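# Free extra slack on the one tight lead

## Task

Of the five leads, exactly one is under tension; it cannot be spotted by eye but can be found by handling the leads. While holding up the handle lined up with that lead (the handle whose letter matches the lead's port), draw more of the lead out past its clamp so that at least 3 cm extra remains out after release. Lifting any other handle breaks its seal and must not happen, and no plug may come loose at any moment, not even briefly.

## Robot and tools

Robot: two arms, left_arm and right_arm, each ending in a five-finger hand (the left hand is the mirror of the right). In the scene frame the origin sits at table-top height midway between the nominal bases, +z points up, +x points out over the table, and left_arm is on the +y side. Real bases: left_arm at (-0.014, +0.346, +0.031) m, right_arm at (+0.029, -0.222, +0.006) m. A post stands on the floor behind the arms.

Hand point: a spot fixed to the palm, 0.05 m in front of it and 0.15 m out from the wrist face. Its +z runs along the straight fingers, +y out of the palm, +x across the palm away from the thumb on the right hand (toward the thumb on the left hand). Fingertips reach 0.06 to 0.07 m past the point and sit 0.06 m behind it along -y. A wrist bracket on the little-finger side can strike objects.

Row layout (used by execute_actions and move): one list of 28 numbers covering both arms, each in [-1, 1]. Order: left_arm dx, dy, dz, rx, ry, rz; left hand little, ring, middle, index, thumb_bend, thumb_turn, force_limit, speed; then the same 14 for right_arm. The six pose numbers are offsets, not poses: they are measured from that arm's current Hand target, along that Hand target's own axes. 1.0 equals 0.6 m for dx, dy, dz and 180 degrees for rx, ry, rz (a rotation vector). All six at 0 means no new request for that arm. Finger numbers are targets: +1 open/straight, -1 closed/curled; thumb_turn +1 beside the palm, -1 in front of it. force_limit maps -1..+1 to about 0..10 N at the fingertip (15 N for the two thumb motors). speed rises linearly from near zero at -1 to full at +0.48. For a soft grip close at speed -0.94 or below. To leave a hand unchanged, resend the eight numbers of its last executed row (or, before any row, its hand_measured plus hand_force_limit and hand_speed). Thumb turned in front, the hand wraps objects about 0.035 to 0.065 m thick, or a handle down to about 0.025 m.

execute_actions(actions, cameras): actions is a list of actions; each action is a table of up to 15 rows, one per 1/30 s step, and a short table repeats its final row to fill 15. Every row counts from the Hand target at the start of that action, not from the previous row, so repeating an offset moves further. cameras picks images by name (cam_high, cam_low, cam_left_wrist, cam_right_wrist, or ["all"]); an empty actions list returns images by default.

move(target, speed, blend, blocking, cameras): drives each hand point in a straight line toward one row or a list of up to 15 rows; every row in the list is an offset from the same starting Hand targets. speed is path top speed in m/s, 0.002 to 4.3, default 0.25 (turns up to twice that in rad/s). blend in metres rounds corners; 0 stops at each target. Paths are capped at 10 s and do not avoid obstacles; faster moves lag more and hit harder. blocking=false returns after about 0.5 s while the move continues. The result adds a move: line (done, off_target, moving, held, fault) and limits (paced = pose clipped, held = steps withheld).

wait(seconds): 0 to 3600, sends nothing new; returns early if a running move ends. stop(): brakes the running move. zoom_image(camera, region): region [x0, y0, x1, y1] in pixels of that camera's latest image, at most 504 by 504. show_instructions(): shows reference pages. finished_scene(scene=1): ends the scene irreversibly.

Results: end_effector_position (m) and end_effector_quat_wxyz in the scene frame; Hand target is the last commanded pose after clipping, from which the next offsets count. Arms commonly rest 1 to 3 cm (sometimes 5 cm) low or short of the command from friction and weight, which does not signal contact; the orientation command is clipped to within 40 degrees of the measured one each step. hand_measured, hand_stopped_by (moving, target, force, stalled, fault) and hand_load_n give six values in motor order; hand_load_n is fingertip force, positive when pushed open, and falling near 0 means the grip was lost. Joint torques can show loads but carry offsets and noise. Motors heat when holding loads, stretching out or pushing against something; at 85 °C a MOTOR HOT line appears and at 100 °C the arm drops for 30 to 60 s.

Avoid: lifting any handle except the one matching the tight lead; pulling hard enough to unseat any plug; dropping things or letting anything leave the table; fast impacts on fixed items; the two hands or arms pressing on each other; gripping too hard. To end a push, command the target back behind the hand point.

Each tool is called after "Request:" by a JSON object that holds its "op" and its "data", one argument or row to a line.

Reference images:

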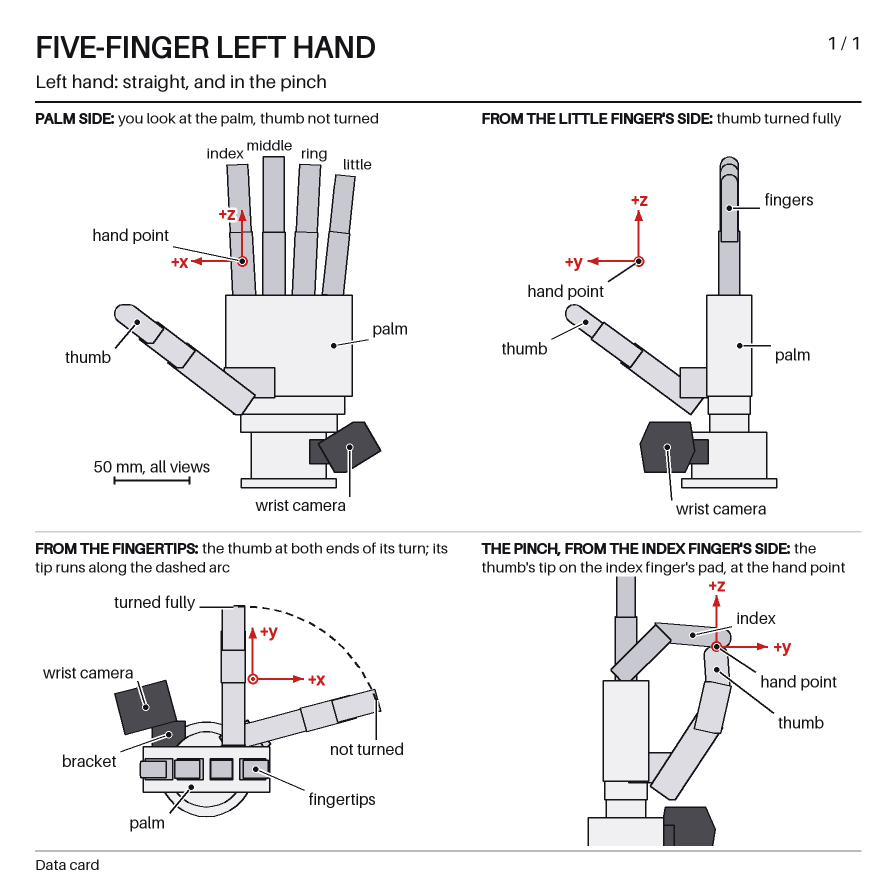

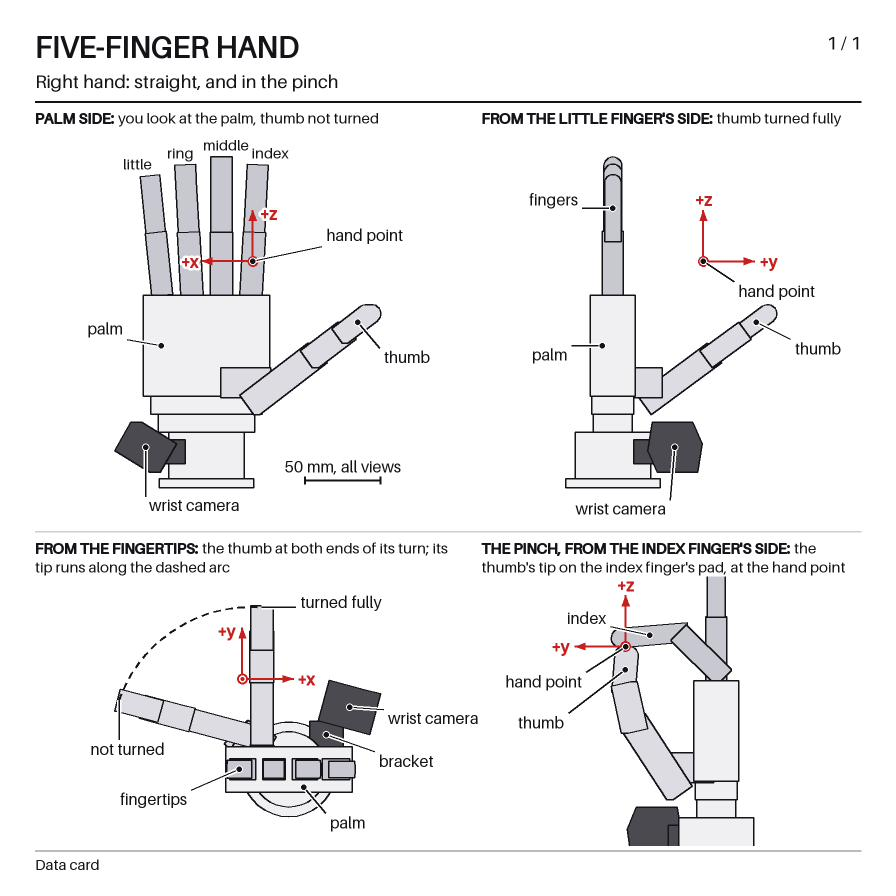

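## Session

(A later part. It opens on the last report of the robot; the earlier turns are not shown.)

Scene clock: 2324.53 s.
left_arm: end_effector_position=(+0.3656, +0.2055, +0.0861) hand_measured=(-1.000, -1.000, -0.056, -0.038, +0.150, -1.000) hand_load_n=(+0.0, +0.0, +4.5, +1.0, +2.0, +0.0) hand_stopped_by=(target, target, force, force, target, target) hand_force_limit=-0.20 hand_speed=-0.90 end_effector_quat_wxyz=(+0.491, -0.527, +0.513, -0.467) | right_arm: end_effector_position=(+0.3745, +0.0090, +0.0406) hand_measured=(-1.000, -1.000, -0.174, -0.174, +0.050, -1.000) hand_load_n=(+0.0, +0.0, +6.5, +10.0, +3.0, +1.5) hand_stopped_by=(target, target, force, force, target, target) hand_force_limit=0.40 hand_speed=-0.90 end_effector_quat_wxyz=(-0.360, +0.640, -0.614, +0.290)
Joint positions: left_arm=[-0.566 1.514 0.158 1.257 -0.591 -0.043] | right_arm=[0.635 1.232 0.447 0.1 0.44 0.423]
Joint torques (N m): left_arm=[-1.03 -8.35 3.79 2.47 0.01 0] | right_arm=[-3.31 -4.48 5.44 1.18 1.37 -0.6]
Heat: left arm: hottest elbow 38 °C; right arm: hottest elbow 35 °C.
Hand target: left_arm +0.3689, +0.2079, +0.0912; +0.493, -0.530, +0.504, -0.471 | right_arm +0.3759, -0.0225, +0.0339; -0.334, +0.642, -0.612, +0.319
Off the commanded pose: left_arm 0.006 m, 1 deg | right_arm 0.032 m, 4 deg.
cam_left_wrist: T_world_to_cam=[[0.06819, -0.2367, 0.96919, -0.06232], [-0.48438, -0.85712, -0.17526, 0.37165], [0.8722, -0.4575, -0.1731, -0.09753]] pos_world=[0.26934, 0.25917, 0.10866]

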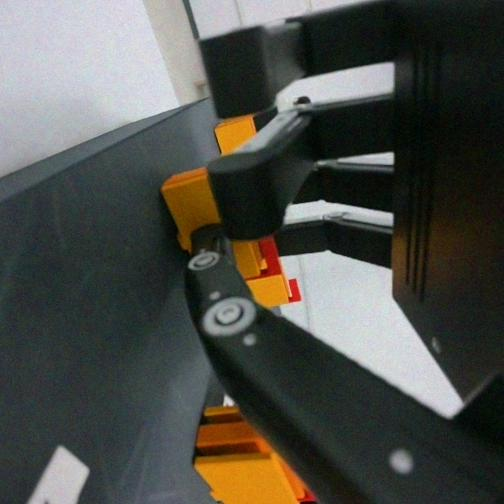

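Request:
{"op": "execute_actions", "data": {
  "actions": [
    [[0,0,0,0,0,0,-1,-1,-0.3,-0.3,0.0,-1,0.1,-0.85,0,0,0,0,0,0,-1,-1,-0.45,-0.45,0.05,-1,0.4,-0.9]],
    [[0,0,0,0,0,0,-1,-1,-0.3,-0.3,0.0,-1,0.1,-0.85,0,0,0,0,0,0,-1,-1,-0.45,-0.45,0.05,-1,0.4,-0.9]],
    [[0,0,0,0,0,0,-1,-1,-0.45,-0.45,0.0,-1,0.3,-0.85,0,0,0,0,0,0,-1,-1,-0.45,-0.45,0.05,-1,0.4,-0.9]],
    [[0,0,0,0,0,0,-1,-1,-0.45,-0.45,0.0,-1,0.3,-0.85,0,0,0,0,0,0,-1,-1,-0.45,-0.45,0.05,-1,0.4,-0.9]],
    [[0,0,0,0,0,0,-1,-1,-0.45,-0.45,0.0,-1,0.3,-0.85,0,0,0,0,0,0,-1,-1,-0.45,-0.45,0.05,-1,0.4,-0.9]]
  ],
  "cameras": ["cam_left_wrist"]
}}

Request:
{"op": "zoom_image", "data": {
  "camera": "cam_left_wrist",
  "region": [110, 130, 310, 330]
}}

Scene clock: 2333.87 s.
left_arm: end_effector_position=(+0.3657, +0.2055, +0.0862) hand_measured=(-1.000, -1.000, -0.066, -0.062, +0.004, -1.000) hand_load_n=(+0.0, +0.0, +7.5, +9.5, +6.0, +0.5) hand_stopped_by=(target, target, force, force, target, target) hand_force_limit=0.30 hand_speed=-0.85 end_effector_quat_wxyz=(+0.491, -0.527, +0.513, -0.466) | right_arm: end_effector_position=(+0.3745, +0.0090, +0.0406) hand_measured=(-1.000, -1.000, -0.174, -0.174, +0.050, -1.000) hand_load_n=(+0.0, +0.0, +6.0, +10.0, +3.0, +1.5) hand_stopped_by=(target, target, force, force, target, target) hand_force_limit=0.40 hand_speed=-0.90 end_effector_quat_wxyz=(-0.360, +0.640, -0.614, +0.290)
Joint positions: left_arm=[-0.565 1.514 0.159 1.256 -0.591 -0.043] | right_arm=[0.635 1.232 0.447 0.1 0.44 0.423]
Joint torques (N m): left_arm=[-1.03 -8.35 3.79 2.48 0 0.01] | right_arm=[-3.25 -4.42 5.38 1.18 1.36 -0.59]
Heat: left arm: hottest elbow 37 °C; right arm: hottest elbow 35 °C.
Hand target: left_arm +0.3689, +0.2080, +0.0912; +0.493, -0.530, +0.504, -0.471 | right_arm +0.3759, -0.0225, +0.0339; -0.334, +0.642, -0.612, +0.319
Off the commanded pose: left_arm 0.006 m, 1 deg | right_arm 0.032 m, 4 deg.
cam_left_wrist: T_world_to_cam=[[0.06828, -0.23669, 0.96918, -0.06237], [-0.48399, -0.85734, -0.17528, 0.3717], [0.8724, -0.45711, -0.1731, -0.09787]] pos_world=[0.26954, 0.25917, 0.10866]

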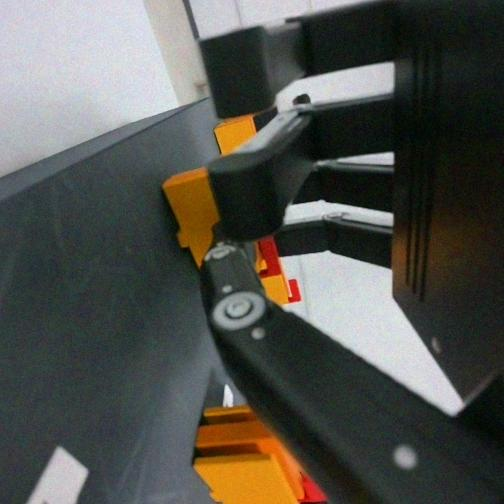

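Scaled by 2.520.

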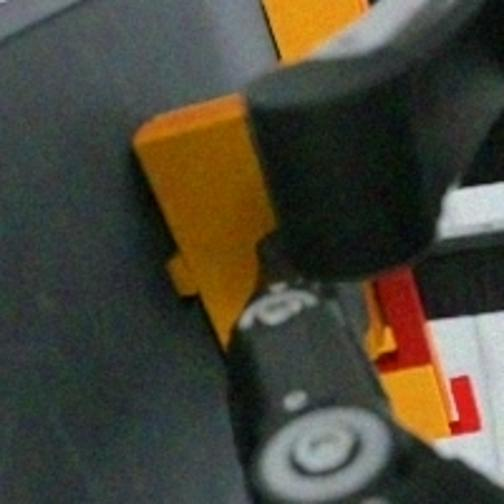

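Request:
{"op": "execute_actions", "data": {
  "actions": [
    [[0,0,0,0,0,0,-1,-1,0.1,0.1,0.15,-1,0.3,-0.5,0,0,0,0,0,0,-1,-1,-0.45,-0.45,0.05,-1,0.4,-0.9]],
    [[0.0,0.0125,0.0005,0,0,0,-1,-1,0.1,0.1,0.15,-1,0.3,-0.5,0,0,0,0,0,0,-1,-1,-0.45,-0.45,0.05,-1,0.4,-0.9]]
  ]
}}

Scene clock: 2339.13 s.
left_arm: end_effector_position=(+0.3651, +0.2056, +0.0805) hand_measured=(-1.000, -1.000, +0.100, +0.100, +0.150, -1.000) hand_load_n=(+0.0, +0.0, +0.0, +0.0, +0.0, +0.0) hand_stopped_by=(target, target, target, target, target, target) hand_force_limit=0.30 hand_speed=-0.50 end_effector_quat_wxyz=(+0.491, -0.527, +0.514, -0.466) | right_arm: end_effector_position=(+0.3745, +0.0090, +0.0406) hand_measured=(-1.000, -1.000, -0.174, -0.174, +0.050, -1.000) hand_load_n=(+0.0, +0.0, +6.5, +10.5, +3.0, +1.5) hand_stopped_by=(target, target, force, force, target, target) hand_force_limit=0.40 hand_speed=-0.90 end_effector_quat_wxyz=(-0.360, +0.640, -0.614, +0.290)
Joint positions: left_arm=[-0.565 1.554 0.156 1.298 -0.589 -0.043] | right_arm=[0.635 1.232 0.447 0.1 0.44 0.423]
Joint torques (N m): left_arm=[-1.03 -7.18 3.48 3.06 -0.09 0.01] | right_arm=[-3.31 -4.42 5.37 1.18 1.37 -0.59]
Heat: left arm: hottest elbow 37 °C; right arm: hottest elbow 35 °C.
Hand target: left_arm +0.3687, +0.2079, +0.0836; +0.493, -0.530, +0.504, -0.471 | right_arm +0.3759, -0.0225, +0.0339; -0.334, +0.642, -0.612, +0.319
Off the commanded pose: left_arm 0.005 m, 1 deg | right_arm 0.032 m, 4 deg.

Request:
{"op": "execute_actions", "data": {
  "actions": [
    [[0,0,0,0,0,0,-1,-1,-0.3,-0.3,0.15,-1,-0.2,-0.9,0,0,0,0,0,0,-1,-1,-0.45,-0.45,0.05,-1,0.4,-0.9]],
    [[0,0,0,0,0,0,-1,-1,-0.3,-0.3,0.15,-1,-0.2,-0.9,0,0,0,0,0,0,-1,-1,-0.45,-0.45,0.05,-1,0.4,-0.9]],
    [[0,0,0,0,0,0,-1,-1,-0.3,-0.3,-0.15,-1,0.0,-0.88,0,0,0,0,0,0,-1,-1,-0.45,-0.45,0.05,-1,0.4,-0.9]],
    [[0,0,0,0,0,0,-1,-1,-0.3,-0.3,-0.15,-1,0.0,-0.88,0,0,0,0,0,0,-1,-1,-0.45,-0.45,0.05,-1,0.4,-0.9]],
    [[0,0,0,0,0,0,-1,-1,-0.3,-0.3,-0.15,-1,0.0,-0.88,0,0,0,0,0,0,-1,-1,-0.45,-0.45,0.05,-1,0.4,-0.9]]
  ],
  "cameras": ["cam_left_wrist"]
}}

Request:
{"op": "zoom_image", "data": {
  "camera": "cam_left_wrist",
  "region": [110, 130, 310, 330]
}}

Scene clock: 2347.37 s.
left_arm: end_effector_position=(+0.3668, +0.2043, +0.0820) hand_measured=(-1.000, -1.000, -0.074, -0.056, +0.064, -1.000) hand_load_n=(+0.0, +0.0, +5.5, +2.0, +7.5, +0.0) hand_stopped_by=(target, target, force, force, force, target) hand_force_limit=0.00 hand_speed=-0.88 end_effector_quat_wxyz=(+0.491, -0.526, +0.512, -0.469) | right_arm: end_effector_position=(+0.3745, +0.0090, +0.0406) hand_measured=(-1.000, -1.000, -0.174, -0.174, +0.050, -1.000) hand_load_n=(+0.0, +0.0, +6.0, +10.0, +3.0, +1.5) hand_stopped_by=(target, target, force, force, target, target) hand_force_limit=0.40 hand_speed=-0.90 end_effector_quat_wxyz=(-0.360, +0.640, -0.614, +0.290)
Joint positions: left_arm=[-0.565 1.556 0.16 1.301 -0.588 -0.043] | right_arm=[0.635 1.232 0.447 0.1 0.44 0.423]
Joint torques (N m): left_arm=[-1.03 -7.41 3.15 2.96 -0.14 0] | right_arm=[-3.37 -4.6 5.39 1.2 1.37 -0.59]
Heat: left arm: hottest elbow 37 °C; right arm: hottest elbow 35 °C.
Hand target: left_arm +0.3688, +0.2079, +0.0838; +0.493, -0.530, +0.504, -0.471 | right_arm +0.3759, -0.0225, +0.0339; -0.334, +0.642, -0.612, +0.319
Off the commanded pose: left_arm 0.004 m, 1 deg | right_arm 0.032 m, 4 deg.
cam_left_wrist: T_world_to_cam=[[0.06399, -0.23431, 0.97005, -0.05764], [-0.48565, -0.85649, -0.17485, 0.37082], [0.87181, -0.45992, -0.1686, -0.09963]] pos_world=[0.27064, 0.25827, 0.10395]

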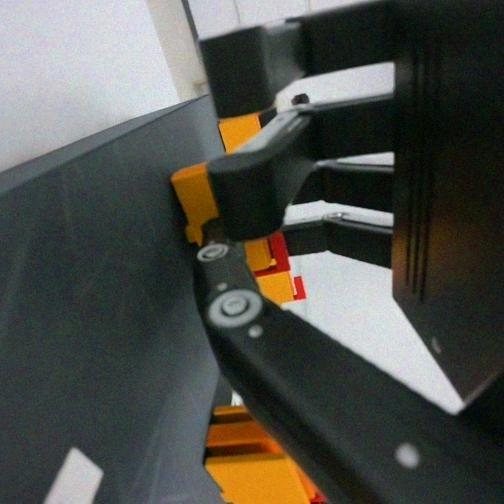

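Scaled by 2.520.

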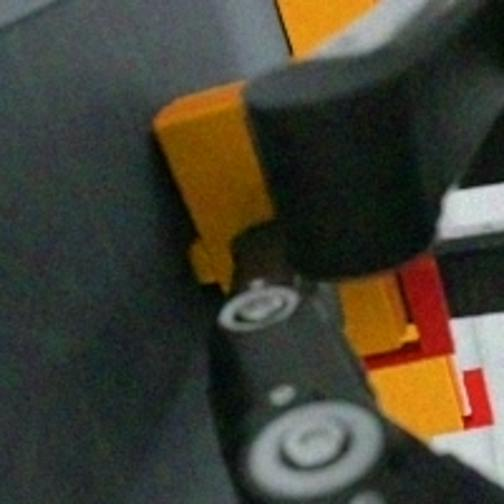

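Request:
{"op": "execute_actions", "data": {
  "actions": [
    [[0,0,0,0,0,0,-1,-1,-0.5,-0.5,-0.15,-1,0.9,-0.88,0,0,0,0,0,0,-1,-1,-0.45,-0.45,0.05,-1,0.4,-0.9]],
    [[0,0,0,0,0,0,-1,-1,-0.5,-0.5,-0.15,-1,0.9,-0.88,0,0,0,0,0,0,-1,-1,-0.45,-0.45,0.05,-1,0.4,-0.9]],
    [[0,0,0,0,0,0,-1,-1,-0.5,-0.5,-0.3,-1,0.3,-0.88,0,0,0,0,0,0,-1,-1,-0.45,-0.45,0.05,-1,0.4,-0.9]],
    [[0,0,0,0,0,0,-1,-1,-0.5,-0.5,-0.3,-1,0.3,-0.88,0,0,0,0,0,0,-1,-1,-0.45,-0.45,0.05,-1,0.4,-0.9]]
  ],
  "cameras": ["cam_left_wrist"]
}}

Request:
{"op": "zoom_image", "data": {
  "camera": "cam_left_wrist",
  "region": [110, 130, 310, 330]
}}

Scene clock: 2354.63 s.
left_arm: end_effector_position=(+0.3670, +0.2042, +0.0820) hand_measured=(-1.000, -1.000, -0.088, -0.084, +0.066, -1.000) hand_load_n=(+0.0, +0.0, +9.0, +10.5, +9.0, +0.0) hand_stopped_by=(target, target, force, force, force, target) hand_force_limit=0.30 hand_speed=-0.88 end_effector_quat_wxyz=(+0.491, -0.526, +0.512, -0.469) | right_arm: end_effector_position=(+0.3745, +0.0090, +0.0406) hand_measured=(-1.000, -1.000, -0.174, -0.174, +0.050, -1.000) hand_load_n=(+0.0, +0.0, +6.5, +10.0, +3.0, +1.5) hand_stopped_by=(target, target, force, force, target, target) hand_force_limit=0.40 hand_speed=-0.90 end_effector_quat_wxyz=(-0.360, +0.640, -0.614, +0.290)
Joint positions: left_arm=[-0.565 1.557 0.161 1.301 -0.588 -0.044] | right_arm=[0.635 1.232 0.447 0.1 0.44 0.423]
Joint torques (N m): left_arm=[-1.08 -7.47 3.15 2.95 -0.14 0.01] | right_arm=[-3.31 -4.48 5.39 1.16 1.36 -0.6]
Heat: left arm: hottest elbow 37 °C; right arm: hottest elbow 35 °C.
Hand target: left_arm +0.3687, +0.2080, +0.0837; +0.493, -0.530, +0.504, -0.471 | right_arm +0.3759, -0.0225, +0.0339; -0.334, +0.642, -0.612, +0.319
Off the commanded pose: left_arm 0.004 m, 1 deg | right_arm 0.032 m, 4 deg.
cam_left_wrist: T_world_to_cam=[[0.06397, -0.23395, 0.97014, -0.05777], [-0.4856, -0.85658, -0.17455, 0.37081], [0.87184, -0.45994, -0.1684, -0.09988]] pos_world=[0.27084, 0.25817, 0.10395]

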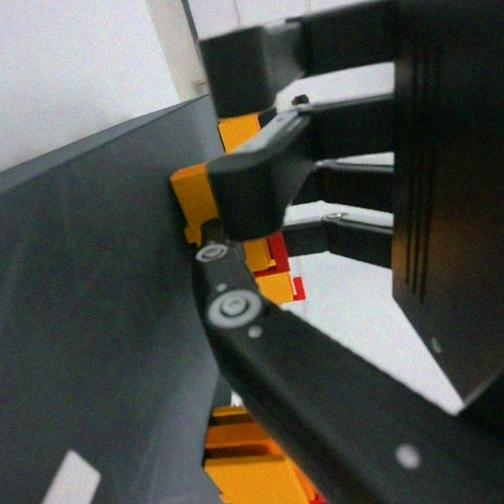

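Scaled by 2.520.

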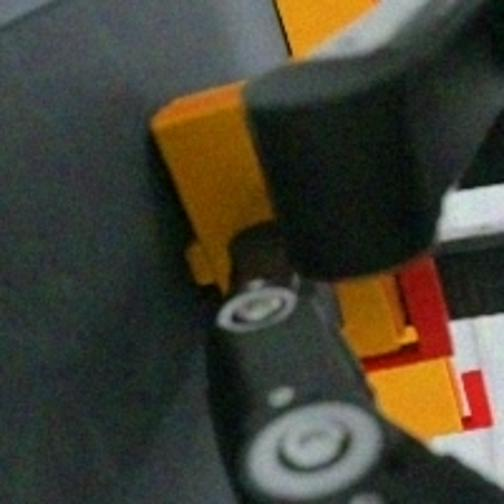

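Request:
{"op": "execute_actions", "data": {
  "actions": [
    [[0.0002,-0.0168,0.001,0,0,0,-1,-1,-0.5,-0.5,-0.3,-1,0.3,-0.88,0,0,0,0,0,0,-1,-1,-0.45,-0.45,0.05,-1,0.4,-0.9]]
  ]
}}

Request:
{"op": "execute_actions", "data": {
  "actions": [
    [[0.0002,-0.0168,0.001,0,0,0,-1,-1,-0.5,-0.5,-0.3,-1,0.3,-0.88,0,0,0,0,0,0,-1,-1,-0.45,-0.45,0.05,-1,0.4,-0.9]]
  ],
  "cameras": ["cam_left_wrist"]
}}

Request:
{"op": "zoom_image", "data": {
  "camera": "cam_left_wrist",
  "region": [110, 130, 310, 330]
}}

Scene clock: 2360.93 s.
left_arm: end_effector_position=(+0.3671, +0.2042, +0.0827) hand_measured=(-1.000, -1.000, -0.088, -0.084, +0.066, -1.000) hand_load_n=(+0.0, +0.0, +9.0, +10.0, +10.0, +0.0) hand_stopped_by=(target, target, force, force, force, target) hand_force_limit=0.30 hand_speed=-0.88 end_effector_quat_wxyz=(-0.488, +0.529, -0.517, +0.463) | right_arm: end_effector_position=(+0.3745, +0.0090, +0.0406) hand_measured=(-1.000, -1.000, -0.174, -0.174, +0.050, -1.000) hand_load_n=(+0.0, +0.0, +6.5, +10.0, +3.0, +1.5) hand_stopped_by=(target, target, force, force, target, target) hand_force_limit=0.40 hand_speed=-0.90 end_effector_quat_wxyz=(-0.360, +0.640, -0.614, +0.290)
Joint positions: left_arm=[-0.564 1.517 0.166 1.236 -0.587 -0.049] | right_arm=[0.635 1.232 0.447 0.1 0.44 0.423]
Joint torques (N m): left_arm=[-0.91 -9.99 3.48 2.56 -0.1 0.07] | right_arm=[-3.19 -4.48 5.38 1.16 1.37 -0.59]
Heat: left arm: hottest elbow 37 °C; right arm: hottest elbow 35 °C.
Hand target: left_arm +0.3700, +0.2079, +0.0937; -0.493, +0.530, -0.504, +0.471 | right_arm +0.3759, -0.0225, +0.0339; -0.334, +0.642, -0.612, +0.319
Off the commanded pose: left_arm 0.012 m, 2 deg | right_arm 0.032 m, 4 deg.

Scene clock: 2361.63 s.
left_arm: end_effector_position=(+0.3672, +0.2043, +0.0848) hand_measured=(-1.000, -1.000, -0.088, -0.084, +0.066, -1.000) hand_load_n=(+0.0, +0.0, +9.5, +10.5, +12.0, +0.0) hand_stopped_by=(target, target, force, force, force, target) hand_force_limit=0.30 hand_speed=-0.88 end_effector_quat_wxyz=(-0.484, +0.531, -0.525, +0.456) | right_arm: end_effector_position=(+0.3745, +0.0090, +0.0406) hand_measured=(-1.000, -1.000, -0.174, -0.174, +0.050, -1.000) hand_load_n=(+0.0, +0.0, +6.5, +10.0, +3.0, +1.5) hand_stopped_by=(target, target, force, force, target, target) hand_force_limit=0.40 hand_speed=-0.90 end_effector_quat_wxyz=(-0.360, +0.640, -0.614, +0.290)
Joint positions: left_arm=[-0.56 1.462 0.173 1.151 -0.579 -0.052] | right_arm=[0.635 1.232 0.447 0.1 0.44 0.423]
Joint torques (N m): left_arm=[-1.03 -10.93 4 2.96 -0.32 0.1] | right_arm=[-3.37 -4.42 5.42 1.17 1.37 -0.6]
Heat: left arm: hottest elbow 36 °C; right arm: hottest elbow 35 °C.
Hand target: left_arm +0.3713, +0.2078, +0.1037; -0.493, +0.530, -0.504, +0.471 | right_arm +0.3759, -0.0225, +0.0339; -0.334, +0.642, -0.612, +0.319
Off the commanded pose: left_arm 0.020 m, 3 deg | right_arm 0.032 m, 4 deg.
cam_left_wrist: T_world_to_cam=[[0.0998, -0.24742, 0.96375, -0.07031], [-0.49424, -0.85298, -0.1678, 0.3733], [0.86358, -0.45958, -0.20742, -0.09324]] pos_world=[0.27204, 0.25817, 0.11106]

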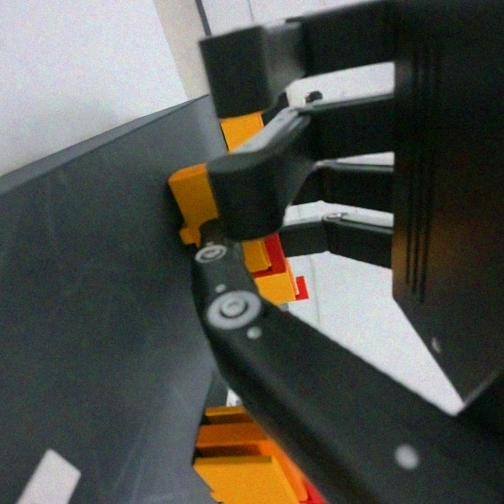

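Scaled by 2.520.

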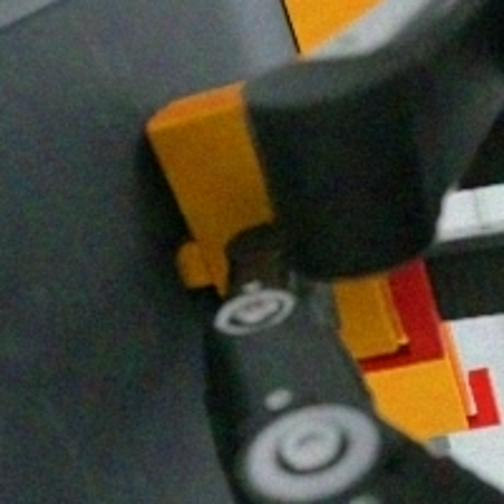

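Request:
{"op": "execute_actions", "data": {
  "actions": [
    [[0.0002,-0.0168,0.001,0,0,0,-1,-1,-0.5,-0.5,-0.3,-1,0.3,-0.88,0,0,0,0,0,0,-1,-1,-0.45,-0.45,0.05,-1,0.4,-0.9]]
  ]
}}

Request:
{"op": "execute_actions", "data": {
  "actions": [
    [[0.0002,-0.0168,0.001,0,0,0,-1,-1,-0.5,-0.5,-0.3,-1,0.3,-0.88,0,0,0,0,0,0,-1,-1,-0.45,-0.45,0.05,-1,0.4,-0.9]]
  ],
  "cameras": ["cam_left_wrist"]
}}

Request:
{"op": "zoom_image", "data": {
  "camera": "cam_left_wrist",
  "region": [110, 130, 310, 330]
}}

Scene clock: 2368.97 s.
left_arm: end_effector_position=(+0.3673, +0.2045, +0.0859) hand_measured=(-1.000, -1.000, -0.088, -0.084, +0.066, -1.000) hand_load_n=(+0.0, +0.0, +10.5, +11.5, +10.0, +0.0) hand_stopped_by=(target, target, force, force, force, target) hand_force_limit=0.30 hand_speed=-0.88 end_effector_quat_wxyz=(-0.481, +0.533, -0.534, +0.448) | right_arm: end_effector_position=(+0.3745, +0.0090, +0.0406) hand_measured=(-1.000, -1.000, -0.174, -0.174, +0.050, -1.000) hand_load_n=(+0.0, +0.0, +6.5, +10.0, +3.0, +1.5) hand_stopped_by=(target, target, force, force, target, target) hand_force_limit=0.40 hand_speed=-0.90 end_effector_quat_wxyz=(-0.360, +0.640, -0.614, +0.290)
Joint positions: left_arm=[-0.556 1.414 0.181 1.069 -0.571 -0.053] | right_arm=[0.635 1.232 0.447 0.1 0.44 0.423]
Joint torques (N m): left_arm=[-1.08 -12.1 4.42 3.38 -0.55 0.11] | right_arm=[-3.37 -4.54 5.38 1.18 1.37 -0.59]
Heat: left arm: hottest elbow 36 °C; right arm: hottest elbow 35 °C.
Hand target: left_arm +0.3727, +0.2078, +0.1137; -0.493, +0.530, -0.504, +0.471 | right_arm +0.3759, -0.0225, +0.0339; -0.334, +0.642, -0.612, +0.319
Off the commanded pose: left_arm 0.028 m, 5 deg | right_arm 0.032 m, 4 deg.

Scene clock: 2369.67 s.
left_arm: end_effector_position=(+0.3673, +0.2048, +0.0868) hand_measured=(-1.000, -1.000, -0.088, -0.084, +0.066, -1.000) hand_load_n=(+0.5, +0.0, +11.5, +13.0, +9.5, +0.0) hand_stopped_by=(target, target, force, force, force, target) hand_force_limit=0.30 hand_speed=-0.88 end_effector_quat_wxyz=(-0.477, +0.534, -0.543, +0.440) | right_arm: end_effector_position=(+0.3745, +0.0090, +0.0406) hand_measured=(-1.000, -1.000, -0.174, -0.174, +0.050, -1.000) hand_load_n=(+0.0, +0.0, +6.5, +10.0, +3.0, +1.5) hand_stopped_by=(target, target, force, force, target, target) hand_force_limit=0.40 hand_speed=-0.90 end_effector_quat_wxyz=(-0.360, +0.640, -0.614, +0.290)
Joint positions: left_arm=[-0.551 1.372 0.191 0.992 -0.563 -0.053] | right_arm=[0.635 1.232 0.447 0.1 0.44 0.423]
Joint torques (N m): left_arm=[-1.2 -13.22 4.85 3.73 -0.78 0.12] | right_arm=[-3.37 -4.48 5.39 1.18 1.37 -0.6]
Heat: left arm: hottest elbow 36 °C; right arm: hottest elbow 35 °C.
Hand target: left_arm +0.3738, +0.2078, +0.1235; -0.493, +0.530, -0.505, +0.470 | right_arm +0.3759, -0.0225, +0.0339; -0.334, +0.642, -0.612, +0.319
Off the commanded pose: left_arm 0.038 m, 6 deg | right_arm 0.032 m, 4 deg.
cam_left_wrist: T_world_to_cam=[[0.14049, -0.26997, 0.95256, -0.08149], [-0.5075, -0.84574, -0.16485, 0.37727], [0.85012, -0.46026, -0.25583, -0.08344]] pos_world=[0.27385, 0.25867, 0.11847]

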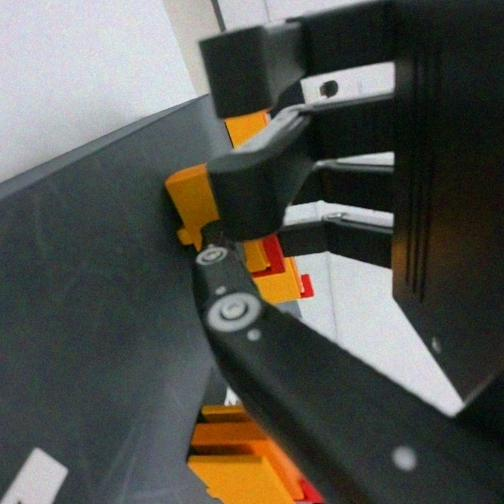

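Scaled by 2.520.

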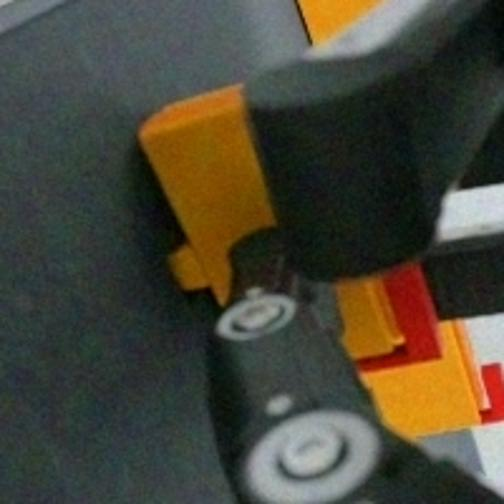

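Request:
{"op": "execute_actions", "data": {
  "actions": [
    [[0.0002,-0.0168,0.001,0,0,0,-1,-1,-0.5,-0.5,-0.3,-1,0.3,-0.88,0,0,0,0,0,0,-1,-1,-0.45,-0.45,0.05,-1,0.4,-0.9]]
  ],
  "cameras": ["cam_left_wrist"]
}}

Request:
{"op": "zoom_image", "data": {
  "camera": "cam_left_wrist",
  "region": [110, 130, 310, 330]
}}

Scene clock: 2377.77 s.
left_arm: end_effector_position=(+0.3675, +0.2057, +0.0916) hand_measured=(-1.000, -1.000, -0.088, -0.082, +0.066, -1.000) hand_load_n=(+0.0, +0.0, +12.5, +14.0, +8.0, +2.0) hand_stopped_by=(target, target, force, force, force, target) hand_force_limit=0.30 hand_speed=-0.88 end_effector_quat_wxyz=(-0.475, +0.535, -0.546, +0.435) | right_arm: end_effector_position=(+0.3745, +0.0090, +0.0406) hand_measured=(-1.000, -1.000, -0.174, -0.174, +0.050, -1.000) hand_load_n=(+0.0, +0.0, +6.5, +10.0, +3.0, +1.5) hand_stopped_by=(target, target, force, force, target, target) hand_force_limit=0.40 hand_speed=-0.90 end_effector_quat_wxyz=(-0.360, +0.640, -0.614, +0.290)
Joint positions: left_arm=[-0.547 1.323 0.199 0.923 -0.558 -0.054] | right_arm=[0.635 1.232 0.447 0.1 0.44 0.423]
Joint torques (N m): left_arm=[-1.32 -13.68 5.57 3.82 -0.86 0.12] | right_arm=[-3.25 -4.48 5.38 1.22 1.37 -0.59]
Heat: left arm: hottest elbow 36 °C; right arm: hottest elbow 35 °C.
Hand target: left_arm +0.3753, +0.2077, +0.1338; -0.493, +0.530, -0.504, +0.471 | right_arm +0.3759, -0.0225, +0.0339; -0.334, +0.642, -0.612, +0.319
Off the commanded pose: left_arm 0.043 m, 7 deg | right_arm 0.032 m, 4 deg.
cam_left_wrist: T_world_to_cam=[[0.15152, -0.27486, 0.94947, -0.08867], [-0.50954, -0.84482, -0.16325, 0.37932], [0.847, -0.45906, -0.26805, -0.07997]] pos_world=[0.27445, 0.25937, 0.12467]

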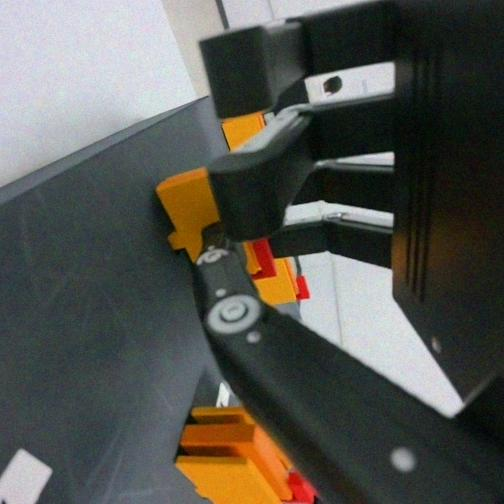

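Scaled by 2.520.

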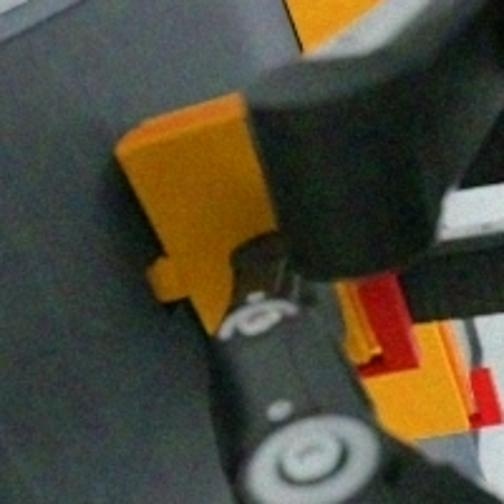

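Request:
{"op": "zoom_image", "data": {
  "camera": "cam_left_wrist",
  "region": [150, 155, 230, 235]
}}

Request:
{"op": "zoom_image", "data": {
  "camera": "cam_left_wrist",
  "region": [235, 230, 315, 310]
}}

Scaled by 6.300.

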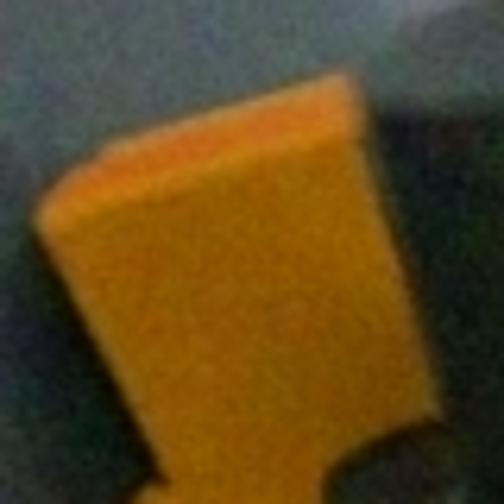

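Scaled by 6.300.

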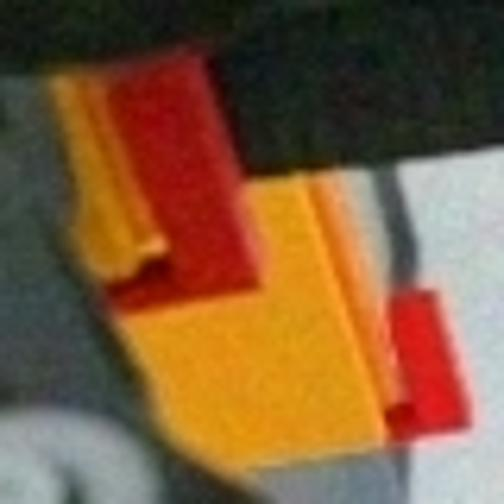

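Request:
{"op": "execute_actions", "data": {
  "actions": []
}}

Scene clock: 2411.83 s.
left_arm: end_effector_position=(+0.3675, +0.2057, +0.0916) hand_measured=(-1.000, -1.000, -0.088, -0.082, +0.066, -1.000) hand_load_n=(+0.0, +0.0, +12.5, +14.0, +7.5, +2.0) hand_stopped_by=(target, target, force, force, force, target) hand_force_limit=0.30 hand_speed=-0.88 end_effector_quat_wxyz=(-0.475, +0.535, -0.546, +0.435) | right_arm: end_effector_position=(+0.3745, +0.0090, +0.0406) hand_measured=(-1.000, -1.000, -0.174, -0.174, +0.050, -1.000) hand_load_n=(+0.0, +0.0, +6.5, +10.5, +3.0, +1.5) hand_stopped_by=(target, target, force, force, target, target) hand_force_limit=0.40 hand_speed=-0.90 end_effector_quat_wxyz=(-0.360, +0.640, -0.614, +0.290)
Joint positions: left_arm=[-0.547 1.323 0.199 0.923 -0.558 -0.054] | right_arm=[0.635 1.232 0.447 0.1 0.44 0.423]
Joint velocities: within noise
Joint torques (N m): left_arm=[-1.26 -13.57 5.59 3.82 -0.86 0.13] | right_arm=[-3.19 -4.54 5.38 1.18 1.37 -0.59]
Motor temperatures (°C): left_arm=[30 27 36 24 26 28] | right_arm=[28 29 35 24 34 28]
Heat: left arm: hottest elbow 36 °C; right arm: hottest elbow 35 °C.
Hand target: left_arm +0.3753, +0.2077, +0.1338; -0.493, +0.530, -0.504, +0.471 | right_arm +0.3759, -0.0225, +0.0339; -0.334, +0.642, -0.612, +0.319
Off the commanded pose: left_arm 0.043 m, 7 deg | right_arm 0.032 m, 4 deg.
camera_calibration:
cam_left_wrist: T_world_to_cam=[[0.15152, -0.27486, 0.94947, -0.08867], [-0.50954, -0.84482, -0.16325, 0.37932], [0.847, -0.45906, -0.26805, -0.07997]] pos_world=[0.27445, 0.25937, 0.12467]
cam_right_wrist: T_world_to_cam=[[-0.50619, -0.22109, -0.83361, 0.22889], [-0.59005, 0.79372, 0.14779, 0.20852], [0.62898, 0.56668, -0.53222, -0.1039]] pos_world=[0.30425, -0.05602, 0.10469]

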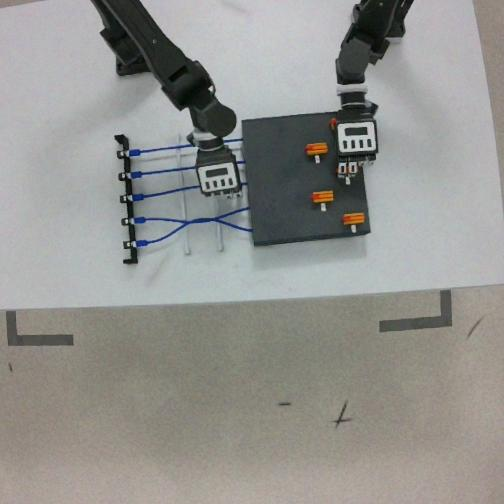

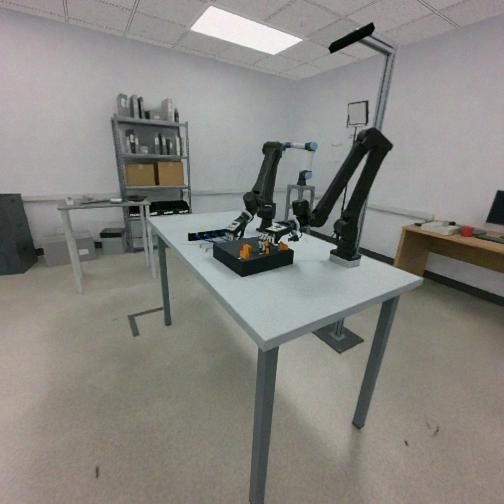

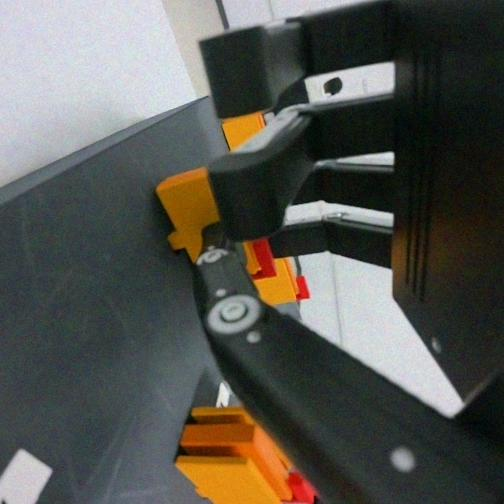

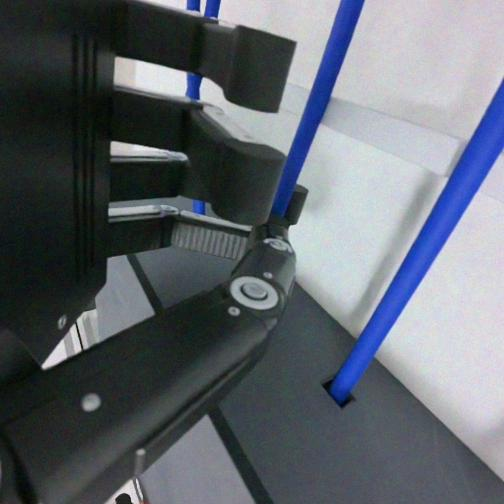

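Request:
{"op": "zoom_image", "data": {
  "camera": "cam_left_wrist",
  "region": [130, 130, 310, 310]
}}

Request:
{"op": "zoom_image", "data": {
  "camera": "cam_left_wrist",
  "region": [160, 380, 330, 504]
}}

Scaled by 2.800.

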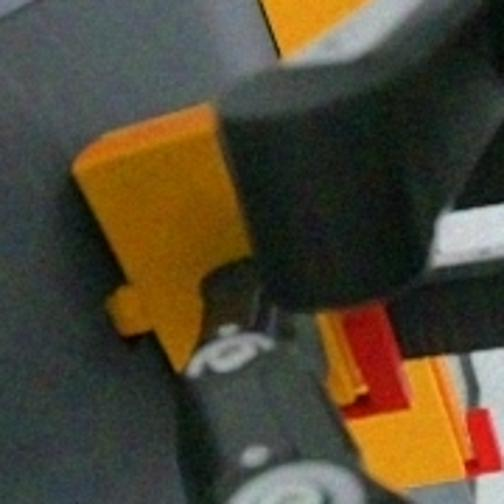

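Scaled by 2.965.

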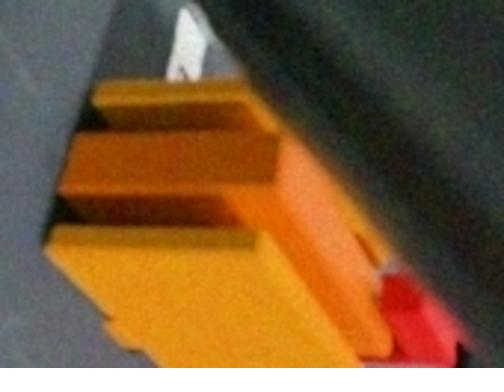

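Request:
{"op": "move", "data": {
  "target": [0,0.0499,0.0035,0,0,0,-1,-1,-0.5,-0.5,-0.3,-1,0.3,-0.88,0,0,0,0,0,0,-1,-1,-0.45,-0.45,0.05,-1,0.4,-0.9],
  "speed": 0.03
}}

Scene clock: 2511.60 s.
left_arm: end_effector_position=(+0.3688, +0.2067, +0.0890) hand_measured=(-1.000, -1.000, -0.088, -0.082, +0.066, -1.000) hand_load_n=(+0.0, +0.0, +9.0, +11.0, +5.0, +0.5) hand_stopped_by=(target, target, force, force, force, target) hand_force_limit=0.30 hand_speed=-0.88 end_effector_quat_wxyz=(-0.483, +0.532, -0.524, +0.456) | right_arm: end_effector_position=(+0.3745, +0.0090, +0.0406) hand_measured=(-1.000, -1.000, -0.174, -0.174, +0.050, -1.000) hand_load_n=(+0.0, +0.0, +6.5, +10.0, +3.0, +1.5) hand_stopped_by=(target, target, force, force, target, target) hand_force_limit=0.40 hand_speed=-0.90 end_effector_quat_wxyz=(-0.360, +0.640, -0.614, +0.290)
Joint positions: left_arm=[-0.547 1.431 0.175 1.118 -0.567 -0.054] | right_arm=[0.635 1.232 0.447 0.1 0.44 0.423]
Joint torques (N m): left_arm=[-1.44 -7.82 4.81 3.95 -0.51 0.12] | right_arm=[-3.31 -4.37 5.38 1.21 1.37 -0.6]
Heat: left arm: hottest elbow 36 °C; right arm: hottest elbow 35 °C.
Hand target: left_arm +0.3752, +0.2077, +0.1038; -0.493, +0.530, -0.504, +0.471 | right_arm +0.3759, -0.0225, +0.0339; -0.334, +0.642, -0.612, +0.319
Off the commanded pose: left_arm 0.016 m, 3 deg | right_arm 0.032 m, 4 deg.
move: off_target (left_arm)

Request:
{"op": "execute_actions", "data": {
  "actions": [
    [[0,0,0,0,0,0,-1,-1,0.4,0.4,0.3,-1,0.3,-0.7,0,0,0,0,0,0,-1,-1,-0.45,-0.45,0.05,-1,0.4,-0.9]],
    [[0,0,0,0,0,0,-1,-1,0.4,0.4,0.3,-1,0.3,-0.7,0,0,0,0,0,0,-1,-1,-0.45,-0.45,0.05,-1,0.4,-0.9]],
    [[0,0,0,0,0,0,-1,-1,0.4,0.4,0.3,-1,0.3,-0.7,0,0,0,0,0,0,-1,-1,-0.45,-0.45,0.05,-1,0.4,-0.9]]
  ],
  "cameras": ["cam_left_wrist"]
}}

Scene clock: 2517.37 s.
left_arm: end_effector_position=(+0.3699, +0.2068, +0.0952) hand_measured=(-1.000, -1.000, +0.400, +0.400, +0.300, -1.000) hand_load_n=(+0.0, +0.5, +0.0, +0.0, +0.0, +0.0) hand_stopped_by=(target, target, target, target, target, target) hand_force_limit=0.30 hand_speed=-0.70 end_effector_quat_wxyz=(-0.487, +0.531, -0.515, +0.465) | right_arm: end_effector_position=(+0.3745, +0.0090, +0.0406) hand_measured=(-1.000, -1.000, -0.174, -0.174, +0.050, -1.000) hand_load_n=(+0.0, +0.0, +6.5, +10.0, +3.0, +1.5) hand_stopped_by=(target, target, force, force, target, target) hand_force_limit=0.40 hand_speed=-0.90 end_effector_quat_wxyz=(-0.360, +0.640, -0.614, +0.290)
Joint positions: left_arm=[-0.547 1.43 0.172 1.145 -0.571 -0.054] | right_arm=[0.635 1.232 0.447 0.1 0.44 0.423]
Joint torques (N m): left_arm=[-1.44 -7.71 5.04 2.96 -0.32 0.13] | right_arm=[-3.31 -4.42 5.39 1.14 1.36 -0.6]
Heat: left arm: hottest elbow 36 °C; right arm: hottest elbow 35 °C.
Hand target: left_arm +0.3752, +0.2077, +0.1037; -0.493, +0.530, -0.504, +0.471 | right_arm +0.3759, -0.0225, +0.0339; -0.334, +0.642, -0.612, +0.319
Off the commanded pose: left_arm 0.010 m, 2 deg | right_arm 0.032 m, 4 deg.
cam_left_wrist: T_world_to_cam=[[0.0802, -0.23152, 0.96952, -0.07656], [-0.48652, -0.85801, -0.16465, 0.37645], [0.86998, -0.45848, -0.18145, -0.0973]] pos_world=[0.27394, 0.26067, 0.11855]

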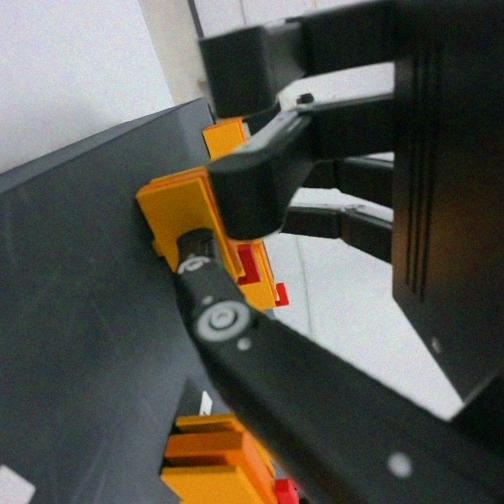

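Request:
{"op": "move", "data": {
  "target": [0,-0.0831,-0.0058,0,0,0,-1,-1,0.4,0.4,0.3,-1,0.3,-0.7,0,0,0,0,0,0,-1,-1,-0.45,-0.45,0.05,-1,0.4,-0.9],
  "speed": 0.06,
  "cameras": ["cam_left_wrist"]
}}

Scene clock: 2523.97 s.
left_arm: end_effector_position=(+0.3624, +0.2119, +0.1382) hand_measured=(-1.000, -1.000, +0.400, +0.400, +0.300, -1.000) hand_load_n=(+0.0, +0.0, +0.0, +0.0, +0.0, +0.0) hand_stopped_by=(target, target, target, target, target, target) hand_force_limit=0.30 hand_speed=-0.70 end_effector_quat_wxyz=(-0.487, +0.532, -0.514, +0.464) | right_arm: end_effector_position=(+0.3745, +0.0090, +0.0406) hand_measured=(-1.000, -1.000, -0.174, -0.174, +0.050, -1.000) hand_load_n=(+0.0, +0.0, +6.5, +10.0, +3.0, +1.5) hand_stopped_by=(target, target, force, force, target, target) hand_force_limit=0.40 hand_speed=-0.90 end_effector_quat_wxyz=(-0.360, +0.640, -0.614, +0.290)
Joint positions: left_arm=[-0.547 1.112 0.186 0.812 -0.574 -0.054] | right_arm=[0.635 1.232 0.447 0.1 0.44 0.423]
Joint torques (N m): left_arm=[-1.44 -5.07 9.81 2.1 -0.19 0.13] | right_arm=[-3.25 -4.48 5.38 1.18 1.37 -0.6]
Heat: left arm: hottest elbow 36 °C; right arm: hottest elbow 35 °C.
Hand target: left_arm +0.3753, +0.2078, +0.1537; -0.493, +0.530, -0.504, +0.471 | right_arm +0.3759, -0.0225, +0.0339; -0.334, +0.642, -0.612, +0.319
Off the commanded pose: left_arm 0.020 m, 2 deg | right_arm 0.032 m, 4 deg.
move: off_target (left_arm)
cam_left_wrist: T_world_to_cam=[[0.08167, -0.23214, 0.96925, -0.1169], [-0.48407, -0.85933, -0.16503, 0.38375], [0.87121, -0.4557, -0.18256, -0.08153]] pos_world=[0.26634, 0.26547, 0.16175]

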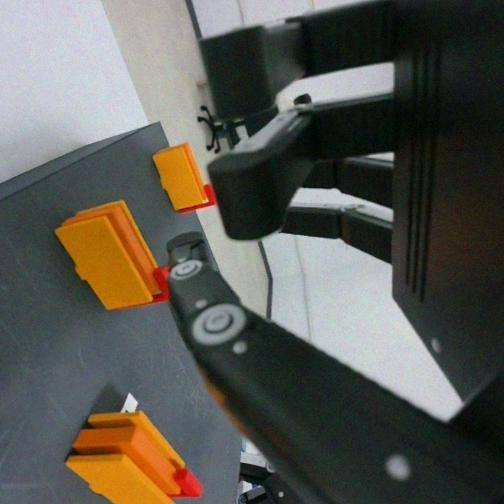

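Request:
{"op": "zoom_image", "data": {
  "camera": "cam_left_wrist",
  "region": [40, 180, 210, 340]
}}

Request:
{"op": "zoom_image", "data": {
  "camera": "cam_left_wrist",
  "region": [50, 390, 230, 504]
}}

Request:
{"op": "zoom_image", "data": {
  "camera": "cam_left_wrist",
  "region": [140, 130, 230, 220]
}}

Scaled by 2.965.

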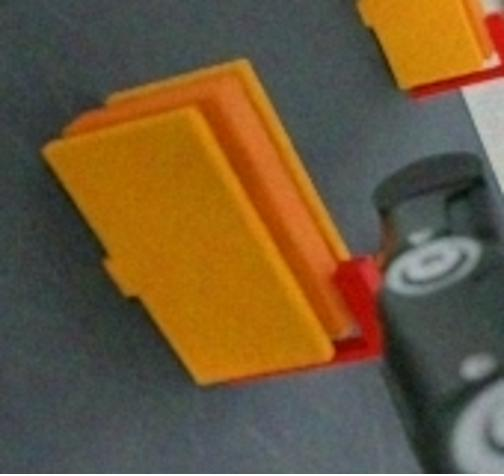

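Scaled by 2.800.

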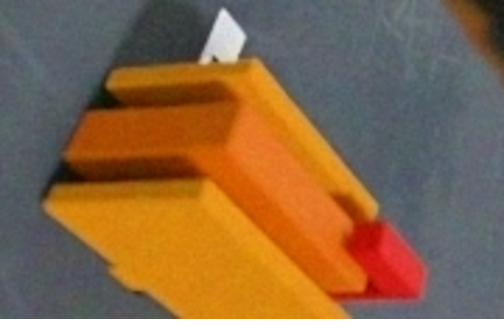

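Scaled by 5.600.

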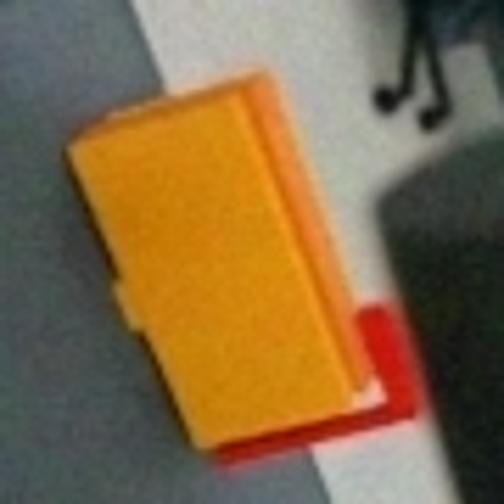

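Request:
{"op": "move", "data": {
  "target": [0,0,0,0.022,0,0,-1,-1,0.5,0.5,0.15,-1,0.3,-0.7,0,0,0,0,0,0,-1,-1,-0.45,-0.45,0.05,-1,0.4,-0.9],
  "speed": 0.06
}}

Scene clock: 2614.50 s.
left_arm: end_effector_position=(+0.3731, +0.2100, +0.1491) hand_measured=(-1.000, -1.000, +0.500, +0.500, +0.150, -1.000) hand_load_n=(+0.0, +0.0, +0.0, +0.0, +0.0, +0.0) hand_stopped_by=(target, target, target, target, target, target) hand_force_limit=0.30 hand_speed=-0.70 end_effector_quat_wxyz=(+0.506, -0.519, +0.490, -0.485) | right_arm: end_effector_position=(+0.3745, +0.0090, +0.0406) hand_measured=(-1.000, -1.000, -0.174, -0.174, +0.050, -1.000) hand_load_n=(+0.0, +0.0, +6.5, +10.0, +3.0, +1.5) hand_stopped_by=(target, target, force, force, target, target) hand_force_limit=0.40 hand_speed=-0.90 end_effector_quat_wxyz=(-0.360, +0.640, -0.614, +0.290)
Joint positions: left_arm=[-0.547 1.201 0.186 0.994 -0.585 -0.019] | right_arm=[0.635 1.232 0.447 0.1 0.44 0.423]
Joint torques (N m): left_arm=[-2.26 -5.19 6.74 3.11 -0.17 0.22] | right_arm=[-3.25 -4.48 5.35 1.17 1.37 -0.59]
Heat: left arm: hottest elbow 40 °C; right arm: hottest elbow 35 °C.
Hand target: left_arm +0.3753, +0.2078, +0.1537; +0.511, -0.513, +0.488, -0.488 | right_arm +0.3759, -0.0225, +0.0339; -0.334, +0.642, -0.612, +0.319
Off the commanded pose: left_arm 0.006 m, 1 deg | right_arm 0.032 m, 4 deg.
move: done

Request:
{"op": "move", "data": {
  "target": [0.0072,0.0683,-0.0247,0,0,0,-1,-1,0.5,0.5,0.15,-1,0.3,-0.7,0,0,0,0,0,0,-1,-1,-0.45,-0.45,0.05,-1,0.4,-0.9],
  "speed": 0.06,
  "cameras": ["cam_left_wrist"]
}}

Scene clock: 2626.33 s.
left_arm: end_effector_position=(+0.3625, +0.2080, +0.1095) hand_measured=(-1.000, -1.000, +0.500, +0.500, +0.150, -1.000) hand_load_n=(+0.0, +0.0, +0.0, +0.0, +0.0, +0.5) hand_stopped_by=(target, target, target, target, target, target) hand_force_limit=0.30 hand_speed=-0.70 end_effector_quat_wxyz=(+0.510, -0.521, +0.486, -0.482) | right_arm: end_effector_position=(+0.3745, +0.0090, +0.0406) hand_measured=(-1.000, -1.000, -0.174, -0.174, +0.050, -1.000) hand_load_n=(+0.0, +0.0, +6.5, +10.0, +3.0, +1.5) hand_stopped_by=(target, target, force, force, target, target) hand_force_limit=0.40 hand_speed=-0.90 end_effector_quat_wxyz=(-0.360, +0.640, -0.614, +0.290)
Joint positions: left_arm=[-0.59 1.469 0.141 1.309 -0.64 -0.019] | right_arm=[0.635 1.232 0.447 0.1 0.44 0.423]
Joint torques (N m): left_arm=[-3.19 -6.89 3.71 3.08 -0.17 0.22] | right_arm=[-3.31 -4.37 5.39 1.17 1.36 -0.59]
Heat: left arm: hottest elbow 39 °C; right arm: hottest elbow 35 °C.
Hand target: left_arm +0.3605, +0.2026, +0.1127; +0.511, -0.513, +0.488, -0.488 | right_arm +0.3759, -0.0225, +0.0339; -0.334, +0.642, -0.612, +0.319
Off the commanded pose: left_arm 0.007 m, 1 deg | right_arm 0.032 m, 4 deg.
move: done
cam_left_wrist: T_world_to_cam=[[0.00759, -0.22012, 0.97544, -0.06633], [-0.45117, -0.87129, -0.19311, 0.36933], [0.89241, -0.43862, -0.10593, -0.10835]] pos_world=[0.26382, 0.25967, 0.12454]

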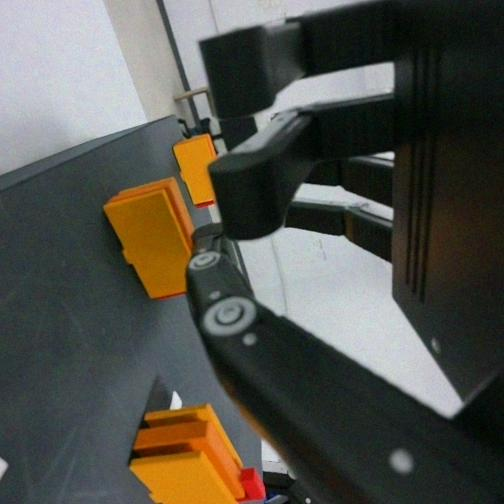

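Request:
{"op": "move", "data": {
  "target": [0.005,0.0442,0.0014,0,0,0,-1,-1,0.5,0.5,0.15,-1,0.3,-0.7,0,0,0,0,0,0,-1,-1,-0.45,-0.45,0.05,-1,0.4,-0.9],
  "speed": 0.05,
  "cameras": ["cam_left_wrist"]
}}

Scene clock: 2631.57 s.
left_arm: end_effector_position=(+0.3610, +0.2068, +0.0812) hand_measured=(-1.000, -1.000, +0.500, +0.500, +0.150, -1.000) hand_load_n=(+0.0, +0.0, -0.5, +0.0, +0.0, +0.0) hand_stopped_by=(target, target, target, target, target, target) hand_force_limit=0.30 hand_speed=-0.70 end_effector_quat_wxyz=(+0.509, -0.522, +0.488, -0.480) | right_arm: end_effector_position=(+0.3745, +0.0090, +0.0406) hand_measured=(-1.000, -1.000, -0.174, -0.174, +0.050, -1.000) hand_load_n=(+0.0, +0.0, +6.5, +10.0, +3.0, +1.5) hand_stopped_by=(target, target, force, force, target, target) hand_force_limit=0.40 hand_speed=-0.90 end_effector_quat_wxyz=(-0.360, +0.640, -0.614, +0.290)
Joint positions: left_arm=[-0.598 1.689 0.141 1.522 -0.649 -0.019] | right_arm=[0.635 1.232 0.447 0.1 0.44 0.423]
Joint torques (N m): left_arm=[-3.25 -8.18 2.36 3.11 -0.17 0.22] | right_arm=[-3.31 -4.42 5.41 1.16 1.37 -0.6]
Heat: left arm: hottest elbow 39 °C; right arm: hottest elbow 35 °C.
Hand target: left_arm +0.3615, +0.1996, +0.0862; +0.511, -0.513, +0.488, -0.488 | right_arm +0.3759, -0.0225, +0.0339; -0.334, +0.642, -0.612, +0.319
Off the commanded pose: left_arm 0.009 m, 1 deg | right_arm 0.032 m, 4 deg.
move: done
cam_left_wrist: T_world_to_cam=[[0.01312, -0.22393, 0.97452, -0.04006], [-0.45194, -0.8707, -0.19399, 0.36232], [0.89195, -0.43788, -0.11263, -0.10993]] pos_world=[0.26232, 0.25837, 0.09695]

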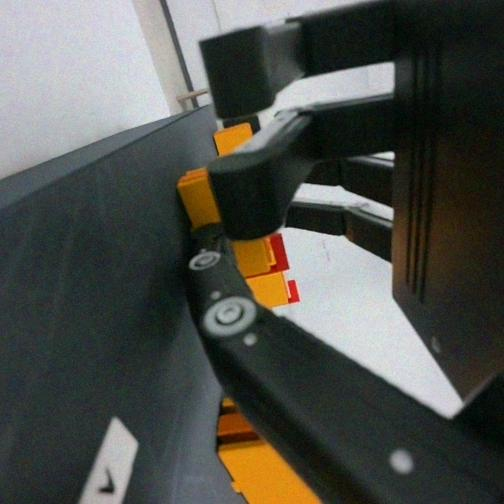

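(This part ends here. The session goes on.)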